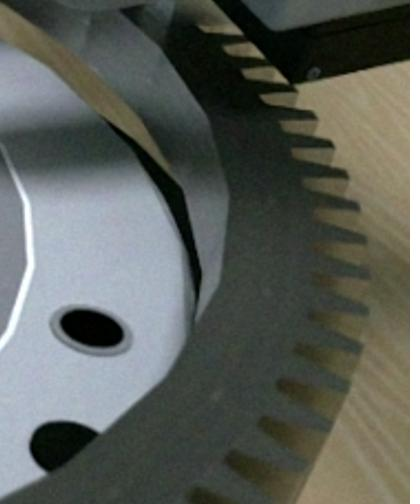

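execute_actions:
  actions:
    - [[0.04,0.0196,-0.0507,-0.0099,0.0218,0,-1,0.7,0.882,-0.7,-0.71,-0.68,-0.23,-0.17,-1,-0.7,0.882,-0.7,-1,0.22,0.882,-0.7,0.77,-0.85,-0.0414,0.0124,-0.05,-0.0059,-0.0231,0,-1,0.7,0.882,-0.7,-0.71,-0.68,-0.23,-0.17,-1,-0.7,0.882,-0.7,-1,0.22,0.882,-0.7,0.77,-0.85]]
    - [[0,0,-0.0333,0,0,0,-1,0.7,0.882,-0.7,-0.71,-0.68,-0.23,-0.17,-1,-0.7,0.882,-0.7,-1,0.22,0.882,-0.7,0.77,-0.85,0,0,-0.0333,0,0,0,-1,0.7,0.882,-0.7,-0.71,-0.68,-0.23,-0.17,-1,-0.7,0.882,-0.7,-1,0.22,0.882,-0.7,0.77,-0.85]]
    - [[0,0,-0.0333,0,0,0,-1,0.7,0.882,-0.7,-0.71,-0.68,-0.23,-0.17,-1,-0.7,0.882,-0.7,-1,0.22,0.882,-0.7,0.77,-0.85,0,0,-0.0333,0,0,0,-1,0.7,0.882,-0.7,-0.71,-0.68,-0.23,-0.17,-1,-0.7,0.882,-0.7,-1,0.22,0.882,-0.7,0.77,-0.85]]
    - [[0,0,-0.0333,0,0,0,-1,0.7,0.882,-0.7,-0.71,-0.68,-0.23,-0.17,-1,-0.7,0.882,-0.7,-1,0.22,0.882,-0.7,0.77,-0.85,0,0,-0.0333,0,0,0,-1,0.7,0.882,-0.7,-0.71,-0.68,-0.23,-0.17,-1,-0.7,0.882,-0.7,-1,0.22,0.882,-0.7,0.77,-0.85]]
  cameras: []

Scene clock: 4364.63 s.
left_arm: end_effector_position=(+0.5772, -0.2794, +0.1897) hand_goal=(-1.000, +0.700, +0.882, -0.700, -0.710, -0.680, -0.230, -0.170, -1.000, -0.700, +0.882, -0.700, -1.000, +0.220, +0.882, -0.700) hand_measured=(-1.000, +0.188, +0.880, -0.700, -0.710, -0.678, -0.226, -0.168, -1.000, -0.202, +0.882, -0.702, -0.998, +0.218, +0.876, -0.704) hand_current_ma=(+0, -487, -3, -1, +0, +5, +12, +5, +0, +487, +0, -2, +2, -3, -12, -6) hand_state=(goal, blocked, goal, goal, goal, goal, goal, goal, goal, blocked, goal, goal, goal, goal, goal, goal) hand_current_limit=0.77 hand_speed=-0.85 end_effector_quat_wxyz=(+0.005, +0.999, +0.051, +0.003) | right_arm: end_effector_position=(+0.5755, +0.2828, +0.1964) hand_goal=(-1.000, +0.700, +0.882, -0.700, -0.710, -0.680, -0.230, -0.170, -1.000, -0.700, +0.882, -0.700, -1.000, +0.220, +0.882, -0.700) hand_measured=(-1.000, +0.196, +0.896, -0.700, -0.710, -0.678, -0.224, -0.168, -1.000, -0.170, +0.882, -0.700, -0.996, +0.218, +0.882, -0.704) hand_current_ma=(+0, -487, +24, +1, +0, +3, +10, +2, +0, +487, +0, -1, +4, -2, +0, -4) hand_state=(goal, blocked, goal, goal, goal, goal, goal, goal, goal, blocked, goal, goal, goal, goal, goal, goal) hand_current_limit=0.77 hand_speed=-0.85 end_effector_quat_wxyz=(+0.012, -0.039, +0.999, +0.023)
Joint positions: left_arm=[-0.344 1.868 1.773 -1.465 0.008 1.125] | right_arm=[0.327 1.885 1.805 -1.455 -0.038 -1.32]
Joint torques (N m): left_arm=[-1.79 -20.25 16.25 0.68 0.68 -0.18] | right_arm=[1.14 -19.9 13.16 0.27 -0.74 0.07]
Motor temperatures (°C): left_arm=[33 42 59 33 35 33] | right_arm=[32 41 55 34 36 35]
Heat: left arm: hottest elbow 59 °C; right arm: hottest elbow 55 °C.
Hand target: left_arm +0.5952, -0.3070, +0.2806; +0.047, +0.995, +0.040, +0.079 | right_arm +0.5905, +0.3037, +0.2769; +0.079, -0.050, +0.994, +0.052
Off the commanded pose: left_arm 0.097 m, 10 deg | right_arm 0.084 m, 8 deg.
Step readings (end_effector_position of left_arm | right_arm):
0: (+0.5762, -0.2799, +0.1391) | (+0.5743, +0.2825, +0.1523)
1: (+0.5762, -0.2799, +0.1391) | (+0.5743, +0.2825, +0.1523)
2: (+0.5763, -0.2799, +0.1391) | (+0.5744, +0.2825, +0.1523)
4: (+0.5768, -0.2799, +0.1391) | (+0.5747, +0.2825, +0.1523)
8: (+0.5777, -0.2799, +0.1392) | (+0.5757, +0.2826, +0.1524)
15: (+0.5778, -0.2800, +0.1393) | (+0.5758, +0.2826, +0.1524)
16: (+0.5778, -0.2800, +0.1393) | (+0.5758, +0.2826, +0.1524)
17: (+0.5778, -0.2800, +0.1393) | (+0.5758, +0.2826, +0.1524)
19: (+0.5778, -0.2800, +0.1395) | (+0.5758, +0.2826, +0.1524)
23: (+0.5773, -0.2798, +0.1418) | (+0.5757, +0.2826, +0.1543)
30: (+0.5780, -0.2797, +0.1480) | (+0.5769, +0.2830, +0.1578)
31: (+0.5780, -0.2797, +0.1487) | (+0.5770, +0.2830, +0.1582)
32: (+0.5779, -0.2796, +0.1493) | (+0.5768, +0.2829, +0.1589)
34: (+0.5768, -0.2795, +0.1512) | (+0.5757, +0.2828, +0.1608)
38: (+0.5761, -0.2794, +0.1586) | (+0.5752, +0.2829, +0.1676)
45: (+0.5775, -0.2794, +0.1698) | (+0.5764, +0.2832, +0.1767)
46: (+0.5776, -0.2795, +0.1704) | (+0.5766, +0.2831, +0.1772)
47: (+0.5776, -0.2795, +0.1714) | (+0.5764, +0.2831, +0.1780)
49: (+0.5765, -0.2793, +0.1736) | (+0.5751, +0.2829, +0.1801)
53: (+0.5763, -0.2795, +0.1802) | (+0.5745, +0.2828, +0.1871)
60: (+0.5773, -0.2795, +0.1892) | (+0.5755, +0.2829, +0.1957)
No camera images: "cameras" was empty.

execute_actions:
  actions:
    - [[0,0,-0.015,0,0,0,-1,0.7,0.882,-0.7,-0.71,-0.68,-0.23,-0.17,-1,-0.7,0.882,-0.7,-1,0.22,0.882,-0.7,0.77,-0.85,0,0,-0.022,0,0,0,-1,0.7,0.882,-0.7,-0.71,-0.68,-0.23,-0.17,-1,-0.7,0.882,-0.7,-1,0.22,0.882,-0.7,0.77,-0.85]]
    - [[-0.0331,-0.0174,0.047,0.0097,-0.0201,0,-1,0.7,0.882,-0.7,-0.71,-0.68,-0.23,-0.17,-1,-0.7,0.882,-0.7,-1,0.22,0.882,-0.7,0.77,-0.85,0.0354,-0.0099,0.0457,0.0049,0.0217,0,-1,0.7,0.882,-0.7,-0.71,-0.68,-0.23,-0.17,-1,-0.7,0.882,-0.7,-1,0.22,0.882,-0.7,0.77,-0.85]]
    - [[-0.04,-0.0022,0,0,0,0,-1,0.7,0.882,-0.7,-0.71,-0.68,-0.23,-0.17,-1,-0.7,0.882,-0.7,-1,0.22,0.882,-0.7,0.77,-0.85,0.04,0.0019,0,0,0,0,-1,0.7,0.882,-0.7,-0.71,-0.68,-0.23,-0.17,-1,-0.7,0.882,-0.7,-1,0.22,0.882,-0.7,0.77,-0.85]]
    - [[-0.07,-0.0039,-0.004,0,0,0,-1,0.7,0.882,-0.7,-0.71,-0.68,-0.23,-0.17,-1,-0.7,0.882,-0.7,-1,0.22,0.882,-0.7,0.77,-0.85,0.07,0.0034,-0.005,0,0,0,-1,0.7,0.882,-0.7,-0.71,-0.68,-0.23,-0.17,-1,-0.7,0.882,-0.7,-1,0.22,0.882,-0.7,0.77,-0.85]]
  cameras: []

Scene clock: 4377.50 s.
left_arm: end_effector_position=(+0.5102, -0.2831, +0.2053) hand_goal=(-1.000, +0.700, +0.882, -0.700, -0.710, -0.680, -0.230, -0.170, -1.000, -0.700, +0.882, -0.700, -1.000, +0.220, +0.882, -0.700) hand_measured=(-1.000, +0.188, +0.884, -0.700, -0.710, -0.678, -0.226, -0.168, -1.000, -0.202, +0.888, -0.702, -0.998, +0.218, +0.876, -0.704) hand_current_ma=(+0, -487, +3, -1, +0, +5, +12, +5, +0, +487, +14, -2, +2, -3, -12, -6) hand_state=(goal, blocked, goal, goal, goal, goal, goal, goal, goal, blocked, goal, goal, goal, goal, goal, goal) hand_current_limit=0.77 hand_speed=-0.85 end_effector_quat_wxyz=(+0.005, +0.999, +0.049, -0.001) | right_arm: end_effector_position=(+0.5099, +0.2785, +0.2173) hand_goal=(-1.000, +0.700, +0.882, -0.700, -0.710, -0.680, -0.230, -0.170, -1.000, -0.700, +0.882, -0.700, -1.000, +0.220, +0.882, -0.700) hand_measured=(-1.000, +0.196, +0.890, -0.700, -0.710, -0.678, -0.224, -0.168, -1.000, -0.172, +0.878, -0.700, -0.996, +0.218, +0.882, -0.704) hand_current_ma=(+0, -487, +11, +1, +0, +3, +10, +2, +0, +487, -6, -1, +4, -2, +0, -4) hand_state=(goal, blocked, goal, goal, goal, goal, goal, goal, goal, blocked, goal, goal, goal, goal, goal, goal) hand_current_limit=0.77 hand_speed=-0.85 end_effector_quat_wxyz=(+0.007, -0.043, +0.999, +0.023)
Joint positions: left_arm=[-0.393 1.705 1.588 -1.451 0.009 1.079] | right_arm=[0.358 1.715 1.623 -1.452 -0.039 -1.298]
Joint torques (N m): left_arm=[-1.85 -17.44 10.3 1.28 0.36 -0.14] | right_arm=[1.03 -17.73 7.79 1.43 -0.62 0.16]
Motor temperatures (°C): left_arm=[33 41 62 33 35 33] | right_arm=[32 42 56 34 36 35]
Heat: left arm: hottest elbow 62 °C; right arm: hottest elbow 56 °C.
Hand target: left_arm +0.5119, -0.3017, +0.2538; +0.033, +0.998, +0.039, +0.047 | right_arm +0.5064, +0.2940, +0.2556; +0.045, -0.051, +0.997, +0.043
Off the commanded pose: left_arm 0.052 m, 6 deg | right_arm 0.042 m, 5 deg.
Step readings (end_effector_position of left_arm | right_arm):
0: (+0.5772, -0.2794, +0.1897) | (+0.5755, +0.2828, +0.1964)
1: (+0.5772, -0.2794, +0.1897) | (+0.5755, +0.2828, +0.1964)
2: (+0.5770, -0.2793, +0.1899) | (+0.5753, +0.2828, +0.1968)
4: (+0.5764, -0.2794, +0.1910) | (+0.5746, +0.2826, +0.1982)
8: (+0.5768, -0.2797, +0.1947) | (+0.5746, +0.2826, +0.2027)
15: (+0.5773, -0.2798, +0.1979) | (+0.5754, +0.2822, +0.2057)
16: (+0.5772, -0.2798, +0.1979) | (+0.5753, +0.2822, +0.2057)
17: (+0.5771, -0.2797, +0.1978) | (+0.5751, +0.2821, +0.2057)
19: (+0.5765, -0.2796, +0.1977) | (+0.5746, +0.2820, +0.2056)
23: (+0.5757, -0.2795, +0.1976) | (+0.5736, +0.2820, +0.2055)
30: (+0.5754, -0.2795, +0.1976) | (+0.5734, +0.2820, +0.2055)
31: (+0.5753, -0.2797, +0.1976) | (+0.5734, +0.2820, +0.2055)
32: (+0.5750, -0.2796, +0.1973) | (+0.5733, +0.2819, +0.2056)
34: (+0.5715, -0.2797, +0.1961) | (+0.5706, +0.2818, +0.2055)
38: (+0.5585, -0.2811, +0.1943) | (+0.5584, +0.2810, +0.2045)
45: (+0.5538, -0.2817, +0.2002) | (+0.5541, +0.2800, +0.2100)
46: (+0.5535, -0.2816, +0.2005) | (+0.5536, +0.2800, +0.2102)
47: (+0.5526, -0.2814, +0.2003) | (+0.5516, +0.2796, +0.2100)
49: (+0.5436, -0.2809, +0.1976) | (+0.5431, +0.2791, +0.2080)
53: (+0.5182, -0.2830, +0.1946) | (+0.5177, +0.2793, +0.2063)
60: (+0.5102, -0.2834, +0.2037) | (+0.5102, +0.2782, +0.2158)
No camera images: "cameras" was empty.

execute_actions:
  actions:
    - [[-0.0795,-0.0044,0.0,0,0,0,-1,0.7,0.882,-0.7,-0.71,-0.68,-0.23,-0.17,-1,-0.7,0.882,-0.7,-1,0.22,0.882,-0.7,0.77,-0.85,0.0795,0.0038,0.0,0,0,0,-1,0.7,0.882,-0.7,-0.71,-0.68,-0.23,-0.17,-1,-0.7,0.882,-0.7,-1,0.22,0.882,-0.7,0.77,-0.85]]
    - [[-0.0795,-0.0044,0.0,0,0,0,-1,0.7,0.882,-0.7,-0.71,-0.68,-0.23,-0.17,-1,-0.7,0.882,-0.7,-1,0.22,0.882,-0.7,0.77,-0.85,0.0795,0.0038,0.0,0,0,0,-1,0.7,0.882,-0.7,-0.71,-0.68,-0.23,-0.17,-1,-0.7,0.882,-0.7,-1,0.22,0.882,-0.7,0.77,-0.85]]
    - [[-0.0795,-0.0044,-0.002,0,0,0,-1,0.7,0.882,-0.7,-0.71,-0.68,-0.23,-0.17,-1,-0.7,0.882,-0.7,-1,0.22,0.882,-0.7,0.77,-0.85,0.0795,0.0038,-0.002,0,0,0,-1,0.7,0.882,-0.7,-0.71,-0.68,-0.23,-0.17,-1,-0.7,0.882,-0.7,-1,0.22,0.882,-0.7,0.77,-0.85]]
  cameras: []

Scene clock: 4390.77 s.
left_arm: end_effector_position=(+0.3656, -0.2884, +0.2033) hand_goal=(-1.000, +0.700, +0.882, -0.700, -0.710, -0.680, -0.230, -0.170, -1.000, -0.700, +0.882, -0.700, -1.000, +0.220, +0.882, -0.700) hand_measured=(-1.000, +0.188, +0.884, -0.700, -0.710, -0.678, -0.226, -0.168, -1.000, -0.202, +0.888, -0.702, -0.998, +0.218, +0.876, -0.704) hand_current_ma=(+0, -487, +2, -1, +0, +5, +12, +5, +0, +487, +14, -2, +2, -3, -12, -6) hand_state=(goal, blocked, goal, goal, goal, goal, goal, goal, goal, blocked, goal, goal, goal, goal, goal, goal) hand_current_limit=0.77 hand_speed=-0.85 end_effector_quat_wxyz=(+0.001, +0.999, +0.049, +0.010) | right_arm: end_effector_position=(+0.3660, +0.2738, +0.2159) hand_goal=(-1.000, +0.700, +0.882, -0.700, -0.710, -0.680, -0.230, -0.170, -1.000, -0.700, +0.882, -0.700, -1.000, +0.220, +0.882, -0.700) hand_measured=(-1.000, +0.196, +0.888, -0.700, -0.710, -0.678, -0.224, -0.168, -1.000, -0.172, +0.876, -0.700, -0.996, +0.218, +0.882, -0.704) hand_current_ma=(+0, -487, +10, +1, +0, +3, +10, +2, +0, +487, -8, -1, +4, -2, +0, -4) hand_state=(goal, blocked, goal, goal, goal, goal, goal, goal, goal, blocked, goal, goal, goal, goal, goal, goal) hand_current_limit=0.77 hand_speed=-0.85 end_effector_quat_wxyz=(+0.017, -0.043, +0.999, +0.021)
Joint positions: left_arm=[-0.554 1.369 1.198 -1.382 -0.009 0.92] | right_arm=[0.481 1.357 1.209 -1.375 -0.024 -1.175]
Joint torques (N m): left_arm=[-1.14 -11.46 11.17 1.31 0.28 -0.09] | right_arm=[0.67 -11.28 8.02 1.29 -0.68 0.17]
Motor temperatures (°C): left_arm=[33 40 62 33 35 33] | right_arm=[32 42 56 34 36 35]
Heat: left arm: hottest elbow 62 °C; right arm: hottest elbow 56 °C.
Hand target: left_arm +0.3691, -0.3055, +0.2417; +0.033, +0.998, +0.039, +0.047 | right_arm +0.3639, +0.2867, +0.2440; +0.045, -0.051, +0.997, +0.043
Off the commanded pose: left_arm 0.042 m, 6 deg | right_arm 0.031 m, 4 deg.
Step readings (end_effector_position of left_arm | right_arm):
0: (+0.5103, -0.2831, +0.2053) | (+0.5100, +0.2785, +0.2173)
1: (+0.5100, -0.2830, +0.2049) | (+0.5097, +0.2784, +0.2169)
2: (+0.5089, -0.2830, +0.2040) | (+0.5080, +0.2781, +0.2157)
4: (+0.4993, -0.2826, +0.1996) | (+0.4990, +0.2775, +0.2114)
8: (+0.4704, -0.2851, +0.1943) | (+0.4700, +0.2776, +0.2060)
15: (+0.4614, -0.2851, +0.2026) | (+0.4617, +0.2767, +0.2152)
16: (+0.4611, -0.2850, +0.2036) | (+0.4613, +0.2765, +0.2159)
17: (+0.4603, -0.2847, +0.2036) | (+0.4596, +0.2766, +0.2156)
19: (+0.4512, -0.2843, +0.2012) | (+0.4507, +0.2760, +0.2130)
23: (+0.4223, -0.2865, +0.1973) | (+0.4222, +0.2759, +0.2091)
30: (+0.4140, -0.2868, +0.2029) | (+0.4144, +0.2752, +0.2150)
31: (+0.4138, -0.2867, +0.2029) | (+0.4141, +0.2752, +0.2152)
32: (+0.4128, -0.2864, +0.2025) | (+0.4126, +0.2751, +0.2145)
34: (+0.4038, -0.2864, +0.2001) | (+0.4033, +0.2746, +0.2118)
38: (+0.3739, -0.2883, +0.1967) | (+0.3737, +0.2743, +0.2088)
45: (+0.3653, -0.2885, +0.2032) | (+0.3659, +0.2736, +0.2159)
No camera images: "cameras" was empty.

execute_actions:
  actions:
    - [[-0.0735,-0.006,0.003,0,-0.003,0,-1,0.7,0.882,-0.7,-0.71,-0.68,-0.23,-0.17,-1,-0.7,0.882,-0.7,-1,0.22,0.882,-0.7,0.77,-0.85,0.0735,0.0054,0.003,0,0.003,0,-1,0.7,0.882,-0.7,-0.71,-0.68,-0.23,-0.17,-1,-0.7,0.882,-0.7,-1,0.22,0.882,-0.7,0.77,-0.85]]
    - [[-0.0665,-0.0055,0.003,0,-0.003,0,-1,0.7,0.882,-0.7,-0.71,-0.68,-0.23,-0.17,-1,-0.7,0.882,-0.7,-1,0.22,0.882,-0.7,0.77,-0.85,0.0665,0.005,0.003,0,0.003,0,-1,0.7,0.882,-0.7,-0.71,-0.68,-0.23,-0.17,-1,-0.7,0.882,-0.7,-1,0.22,0.882,-0.7,0.77,-0.85]]
  cameras: []

Scene clock: 4398.37 s.
left_arm: end_effector_position=(+0.2822, -0.2892, +0.1967) hand_goal=(-1.000, +0.700, +0.882, -0.700, -0.710, -0.680, -0.230, -0.170, -1.000, -0.700, +0.882, -0.700, -1.000, +0.220, +0.882, -0.700) hand_measured=(-1.000, +0.188, +0.884, -0.700, -0.710, -0.678, -0.226, -0.168, -1.000, -0.202, +0.890, -0.702, -0.998, +0.218, +0.876, -0.704) hand_current_ma=(+0, -487, +2, -1, +0, +5, +12, +5, +0, +487, +16, -2, +2, -3, -12, -6) hand_state=(goal, blocked, goal, goal, goal, goal, goal, goal, goal, blocked, goal, goal, goal, goal, goal, goal) hand_current_limit=0.77 hand_speed=-0.85 end_effector_quat_wxyz=(-0.001, +0.999, +0.048, +0.006) | right_arm: end_effector_position=(+0.2823, +0.2735, +0.2096) hand_goal=(-1.000, +0.700, +0.882, -0.700, -0.710, -0.680, -0.230, -0.170, -1.000, -0.700, +0.882, -0.700, -1.000, +0.220, +0.882, -0.700) hand_measured=(-1.000, +0.196, +0.890, -0.700, -0.710, -0.678, -0.224, -0.168, -1.000, -0.172, +0.876, -0.700, -0.996, +0.218, +0.882, -0.704) hand_current_ma=(+0, -487, +12, +1, +0, +3, +10, +2, +0, +487, -8, -1, +4, -2, +0, -4) hand_state=(goal, blocked, goal, goal, goal, goal, goal, goal, goal, blocked, goal, goal, goal, goal, goal, goal) hand_current_limit=0.77 hand_speed=-0.85 end_effector_quat_wxyz=(+0.013, -0.043, +0.999, +0.019)
Joint positions: left_arm=[-0.692 1.197 1.029 -1.394 -0.01 0.783] | right_arm=[0.602 1.172 1.033 -1.39 -0.018 -1.054]
Joint torques (N m): left_arm=[-2.08 -7.47 11.48 1.31 0.3 -0.15] | right_arm=[1.73 -8.76 8.16 1.29 -0.67 0.18]
Motor temperatures (°C): left_arm=[33 40 62 33 35 33] | right_arm=[32 42 55 34 36 35]
Heat: left arm: hottest elbow 62 °C; right arm: hottest elbow 55 °C.
Hand target: left_arm +0.2855, -0.3056, +0.2302; +0.033, +0.998, +0.039, +0.037 | right_arm +0.2802, +0.2850, +0.2334; +0.036, -0.051, +0.997, +0.042
Off the commanded pose: left_arm 0.038 m, 5 deg | right_arm 0.026 m, 4 deg.
Step readings (end_effector_position of left_arm | right_arm):
0: (+0.3657, -0.2884, +0.2033) | (+0.3661, +0.2738, +0.2159)
1: (+0.3656, -0.2883, +0.2031) | (+0.3658, +0.2738, +0.2156)
2: (+0.3645, -0.2882, +0.2026) | (+0.3645, +0.2737, +0.2149)
4: (+0.3564, -0.2880, +0.2000) | (+0.3554, +0.2732, +0.2119)
8: (+0.3287, -0.2893, +0.1956) | (+0.3292, +0.2737, +0.2079)
15: (+0.3214, -0.2890, +0.1995) | (+0.3217, +0.2735, +0.2121)
16: (+0.3214, -0.2889, +0.1995) | (+0.3216, +0.2735, +0.2120)
17: (+0.3204, -0.2887, +0.1987) | (+0.3206, +0.2734, +0.2114)
19: (+0.3129, -0.2887, +0.1969) | (+0.3125, +0.2734, +0.2094)
23: (+0.2883, -0.2896, +0.1936) | (+0.2890, +0.2735, +0.2063)
30: (+0.2820, -0.2892, +0.1967) | (+0.2822, +0.2733, +0.2096)
No camera images: "cameras" was empty.

execute_actions:
  actions:
    - [[-0.005,-0.004,0.018,0,-0.003,0,-1,0.7,0.882,-0.7,-0.71,-0.68,-0.23,-0.17,-1,-0.7,0.882,-0.7,-1,0.22,0.882,-0.7,0.77,-0.85,0.005,0.004,0.018,0,0.003,0,-1,0.7,0.882,-0.7,-0.71,-0.68,-0.23,-0.17,-1,-0.7,0.882,-0.7,-1,0.22,0.882,-0.7,0.77,-0.85]]
    - [[0,0,0.012,0,0,0,-1,0.7,0.882,-0.7,-0.71,-0.68,-0.23,-0.17,-1,-0.7,0.882,-0.7,-1,0.22,0.882,-0.7,0.77,-0.85,0,0,0.012,0,0,0,-1,0.7,0.882,-0.7,-0.71,-0.68,-0.23,-0.17,-1,-0.7,0.882,-0.7,-1,0.22,0.882,-0.7,0.77,-0.85]]
  cameras: []

Scene clock: 4406.00 s.
left_arm: end_effector_position=(+0.2768, -0.2874, +0.1831) hand_goal=(-1.000, +0.700, +0.882, -0.700, -0.710, -0.680, -0.230, -0.170, -1.000, -0.700, +0.882, -0.700, -1.000, +0.220, +0.882, -0.700) hand_measured=(-1.000, +0.188, +0.884, -0.700, -0.710, -0.678, -0.226, -0.168, -1.000, -0.202, +0.890, -0.702, -0.998, +0.218, +0.876, -0.704) hand_current_ma=(+0, -487, +3, -1, +0, +5, +12, +5, +0, +487, +19, -2, +2, -3, -12, -6) hand_state=(goal, blocked, goal, goal, goal, goal, goal, goal, goal, blocked, goal, goal, goal, goal, goal, goal) hand_current_limit=0.77 hand_speed=-0.85 end_effector_quat_wxyz=(-0.002, +0.999, +0.047, +0.000) | right_arm: end_effector_position=(+0.2760, +0.2753, +0.1974) hand_goal=(-1.000, +0.700, +0.882, -0.700, -0.710, -0.680, -0.230, -0.170, -1.000, -0.700, +0.882, -0.700, -1.000, +0.220, +0.882, -0.700) hand_measured=(-1.000, +0.196, +0.890, -0.700, -0.710, -0.678, -0.224, -0.168, -1.000, -0.172, +0.876, -0.700, -0.996, +0.218, +0.882, -0.704) hand_current_ma=(+0, -487, +11, +1, +0, +3, +10, +2, +0, +487, -8, -1, +4, -2, +0, -4) hand_state=(goal, blocked, goal, goal, goal, goal, goal, goal, goal, blocked, goal, goal, goal, goal, goal, goal) hand_current_limit=0.77 hand_speed=-0.85 end_effector_quat_wxyz=(+0.008, -0.043, +0.999, +0.018)
Joint positions: left_arm=[-0.694 1.197 0.994 -1.37 -0.003 0.783] | right_arm=[0.617 1.172 1.002 -1.369 -0.021 -1.04]
Joint torques (N m): left_arm=[-1.9 -8.18 10.62 1.84 0.29 -0.05] | right_arm=[-0.03 -7.65 7.65 1.81 -0.61 0.12]
Motor temperatures (°C): left_arm=[33 40 62 33 35 33] | right_arm=[32 42 56 34 36 35]
Heat: left arm: hottest elbow 62 °C; right arm: hottest elbow 56 °C.
Hand target: left_arm +0.2837, -0.3045, +0.2119; +0.033, +0.998, +0.039, +0.032 | right_arm +0.2781, +0.2886, +0.2154; +0.031, -0.051, +0.997, +0.042
Off the commanded pose: left_arm 0.034 m, 6 deg | right_arm 0.023 m, 4 deg.
Step readings (end_effector_position of left_arm | right_arm):
0: (+0.2822, -0.2892, +0.1967) | (+0.2823, +0.2735, +0.2096)
1: (+0.2822, -0.2892, +0.1967) | (+0.2823, +0.2734, +0.2096)
2: (+0.2821, -0.2891, +0.1965) | (+0.2823, +0.2735, +0.2096)
4: (+0.2815, -0.2887, +0.1953) | (+0.2813, +0.2738, +0.2086)
8: (+0.2784, -0.2877, +0.1906) | (+0.2773, +0.2748, +0.2046)
15: (+0.2768, -0.2875, +0.1885) | (+0.2759, +0.2753, +0.2030)
16: (+0.2769, -0.2876, +0.1885) | (+0.2759, +0.2753, +0.2030)
17: (+0.2770, -0.2876, +0.1882) | (+0.2759, +0.2752, +0.2025)
19: (+0.2771, -0.2876, +0.1869) | (+0.2762, +0.2753, +0.2012)
23: (+0.2769, -0.2874, +0.1839) | (+0.2760, +0.2753, +0.1981)
30: (+0.2769, -0.2874, +0.1832) | (+0.2760, +0.2754, +0.1976)
No camera images: "cameras" was empty.

execute_actions:
  actions:
    - [[0.003,-0.001,0.012,0,0,0,-1,0.7,0.882,-0.7,-0.71,-0.68,-0.23,-0.17,-1,-0.7,0.882,-0.7,-1,0.22,0.882,-0.7,0.77,-0.85,-0.003,0.001,0.014,0,0,0,-1,0.7,0.882,-0.7,-0.71,-0.68,-0.23,-0.17,-1,-0.7,0.882,-0.7,-1,0.22,0.882,-0.7,0.77,-0.85]]
    - [[0.002,-0.001,0.012,0,0,0,-1,0.7,0.882,-0.7,-0.71,-0.68,-0.23,-0.17,-1,-0.7,0.882,-0.7,-1,0.22,0.882,-0.7,0.77,-0.85,-0.002,0.001,0.013,0,0,0,-1,0.7,0.882,-0.7,-0.71,-0.68,-0.23,-0.17,-1,-0.7,0.882,-0.7,-1,0.22,0.882,-0.7,0.77,-0.85]]
  cameras: ["cam_fly"]

zoom_image:
  camera: "cam_fly"
  region: [280, 20, 620, 190]

Scene clock: 4414.67 s.
left_arm: end_effector_position=(+0.2767, -0.2867, +0.1726) hand_goal=(-1.000, +0.700, +0.882, -0.700, -0.710, -0.680, -0.230, -0.170, -1.000, -0.700, +0.882, -0.700, -1.000, +0.220, +0.882, -0.700) hand_measured=(-1.000, +0.188, +0.882, -0.700, -0.710, -0.678, -0.226, -0.168, -1.000, -0.202, +0.888, -0.702, -0.998, +0.218, +0.876, -0.704) hand_current_ma=(+0, -487, +0, -1, +0, +5, +12, +5, +0, +487, +14, -2, +2, -3, -12, -6) hand_state=(goal, blocked, goal, goal, goal, goal, goal, goal, goal, blocked, goal, goal, goal, goal, goal, goal) hand_current_limit=0.77 hand_speed=-0.85 end_effector_quat_wxyz=(+0.000, +0.999, +0.047, +0.004) | right_arm: end_effector_position=(+0.2780, +0.2765, +0.1854) hand_goal=(-1.000, +0.700, +0.882, -0.700, -0.710, -0.680, -0.230, -0.170, -1.000, -0.700, +0.882, -0.700, -1.000, +0.220, +0.882, -0.700) hand_measured=(-1.000, +0.196, +0.888, -0.700, -0.710, -0.678, -0.224, -0.168, -1.000, -0.172, +0.876, -0.700, -0.996, +0.218, +0.882, -0.704) hand_current_ma=(+0, -487, +10, +1, +0, +3, +10, +2, +0, +487, -9, -1, +4, -2, +0, -4) hand_state=(goal, blocked, goal, goal, goal, goal, goal, goal, goal, blocked, goal, goal, goal, goal, goal, goal) hand_current_limit=0.77 hand_speed=-0.85 end_effector_quat_wxyz=(+0.012, -0.043, +0.999, +0.019)
Joint positions: left_arm=[-0.694 1.197 0.965 -1.333 -0.006 0.783] | right_arm=[0.617 1.18 0.975 -1.326 -0.019 -1.04]
Joint torques (N m): left_arm=[-0.5 -7.47 10.92 2.06 0.37 0.05] | right_arm=[0.56 -6.89 7.64 2.07 -0.74 0.07]
Motor temperatures (°C): left_arm=[33 40 61 33 35 33] | right_arm=[32 41 55 34 36 35]
Heat: left arm: hottest elbow 61 °C; right arm: hottest elbow 55 °C.
Hand target: left_arm +0.2877, -0.3040, +0.1978; +0.033, +0.998, +0.039, +0.032 | right_arm +0.2819, +0.2916, +0.1996; +0.031, -0.051, +0.997, +0.042
Off the commanded pose: left_arm 0.033 m, 5 deg | right_arm 0.021 m, 4 deg.
Step readings (end_effector_position of left_arm | right_arm):
0: (+0.2768, -0.2874, +0.1831) | (+0.2760, +0.2753, +0.1974)
1: (+0.2769, -0.2874, +0.1831) | (+0.2761, +0.2753, +0.1975)
2: (+0.2769, -0.2874, +0.1828) | (+0.2762, +0.2754, +0.1972)
4: (+0.2771, -0.2873, +0.1814) | (+0.2765, +0.2755, +0.1959)
8: (+0.2770, -0.2872, +0.1787) | (+0.2766, +0.2756, +0.1931)
15: (+0.2769, -0.2872, +0.1782) | (+0.2767, +0.2756, +0.1926)
16: (+0.2769, -0.2872, +0.1781) | (+0.2767, +0.2756, +0.1926)
17: (+0.2770, -0.2871, +0.1778) | (+0.2768, +0.2757, +0.1922)
19: (+0.2772, -0.2871, +0.1763) | (+0.2771, +0.2758, +0.1908)
23: (+0.2769, -0.2868, +0.1736) | (+0.2776, +0.2762, +0.1868)
30: (+0.2767, -0.2867, +0.1726) | (+0.2780, +0.2765, +0.1854)
Images, in order (width x height): cam_fly 896x504.

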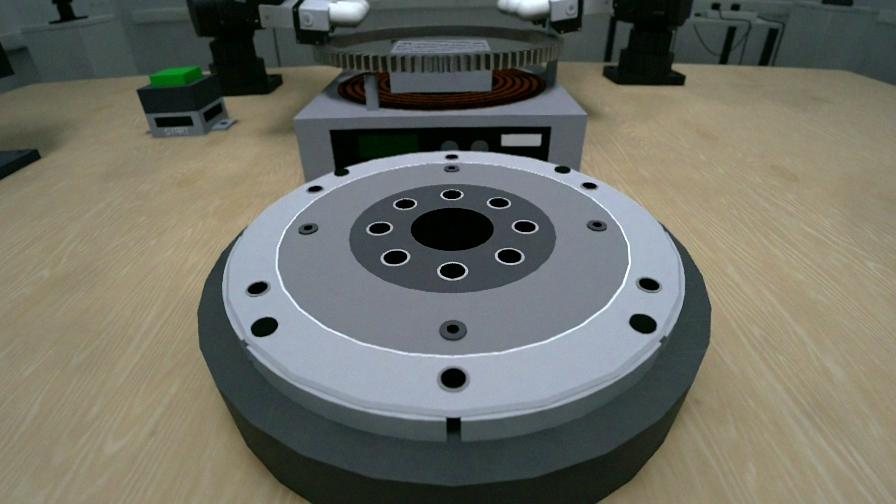

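Scaled by 1.482 from the camera's 896x504 image, which has a finer 1280x720 frame.

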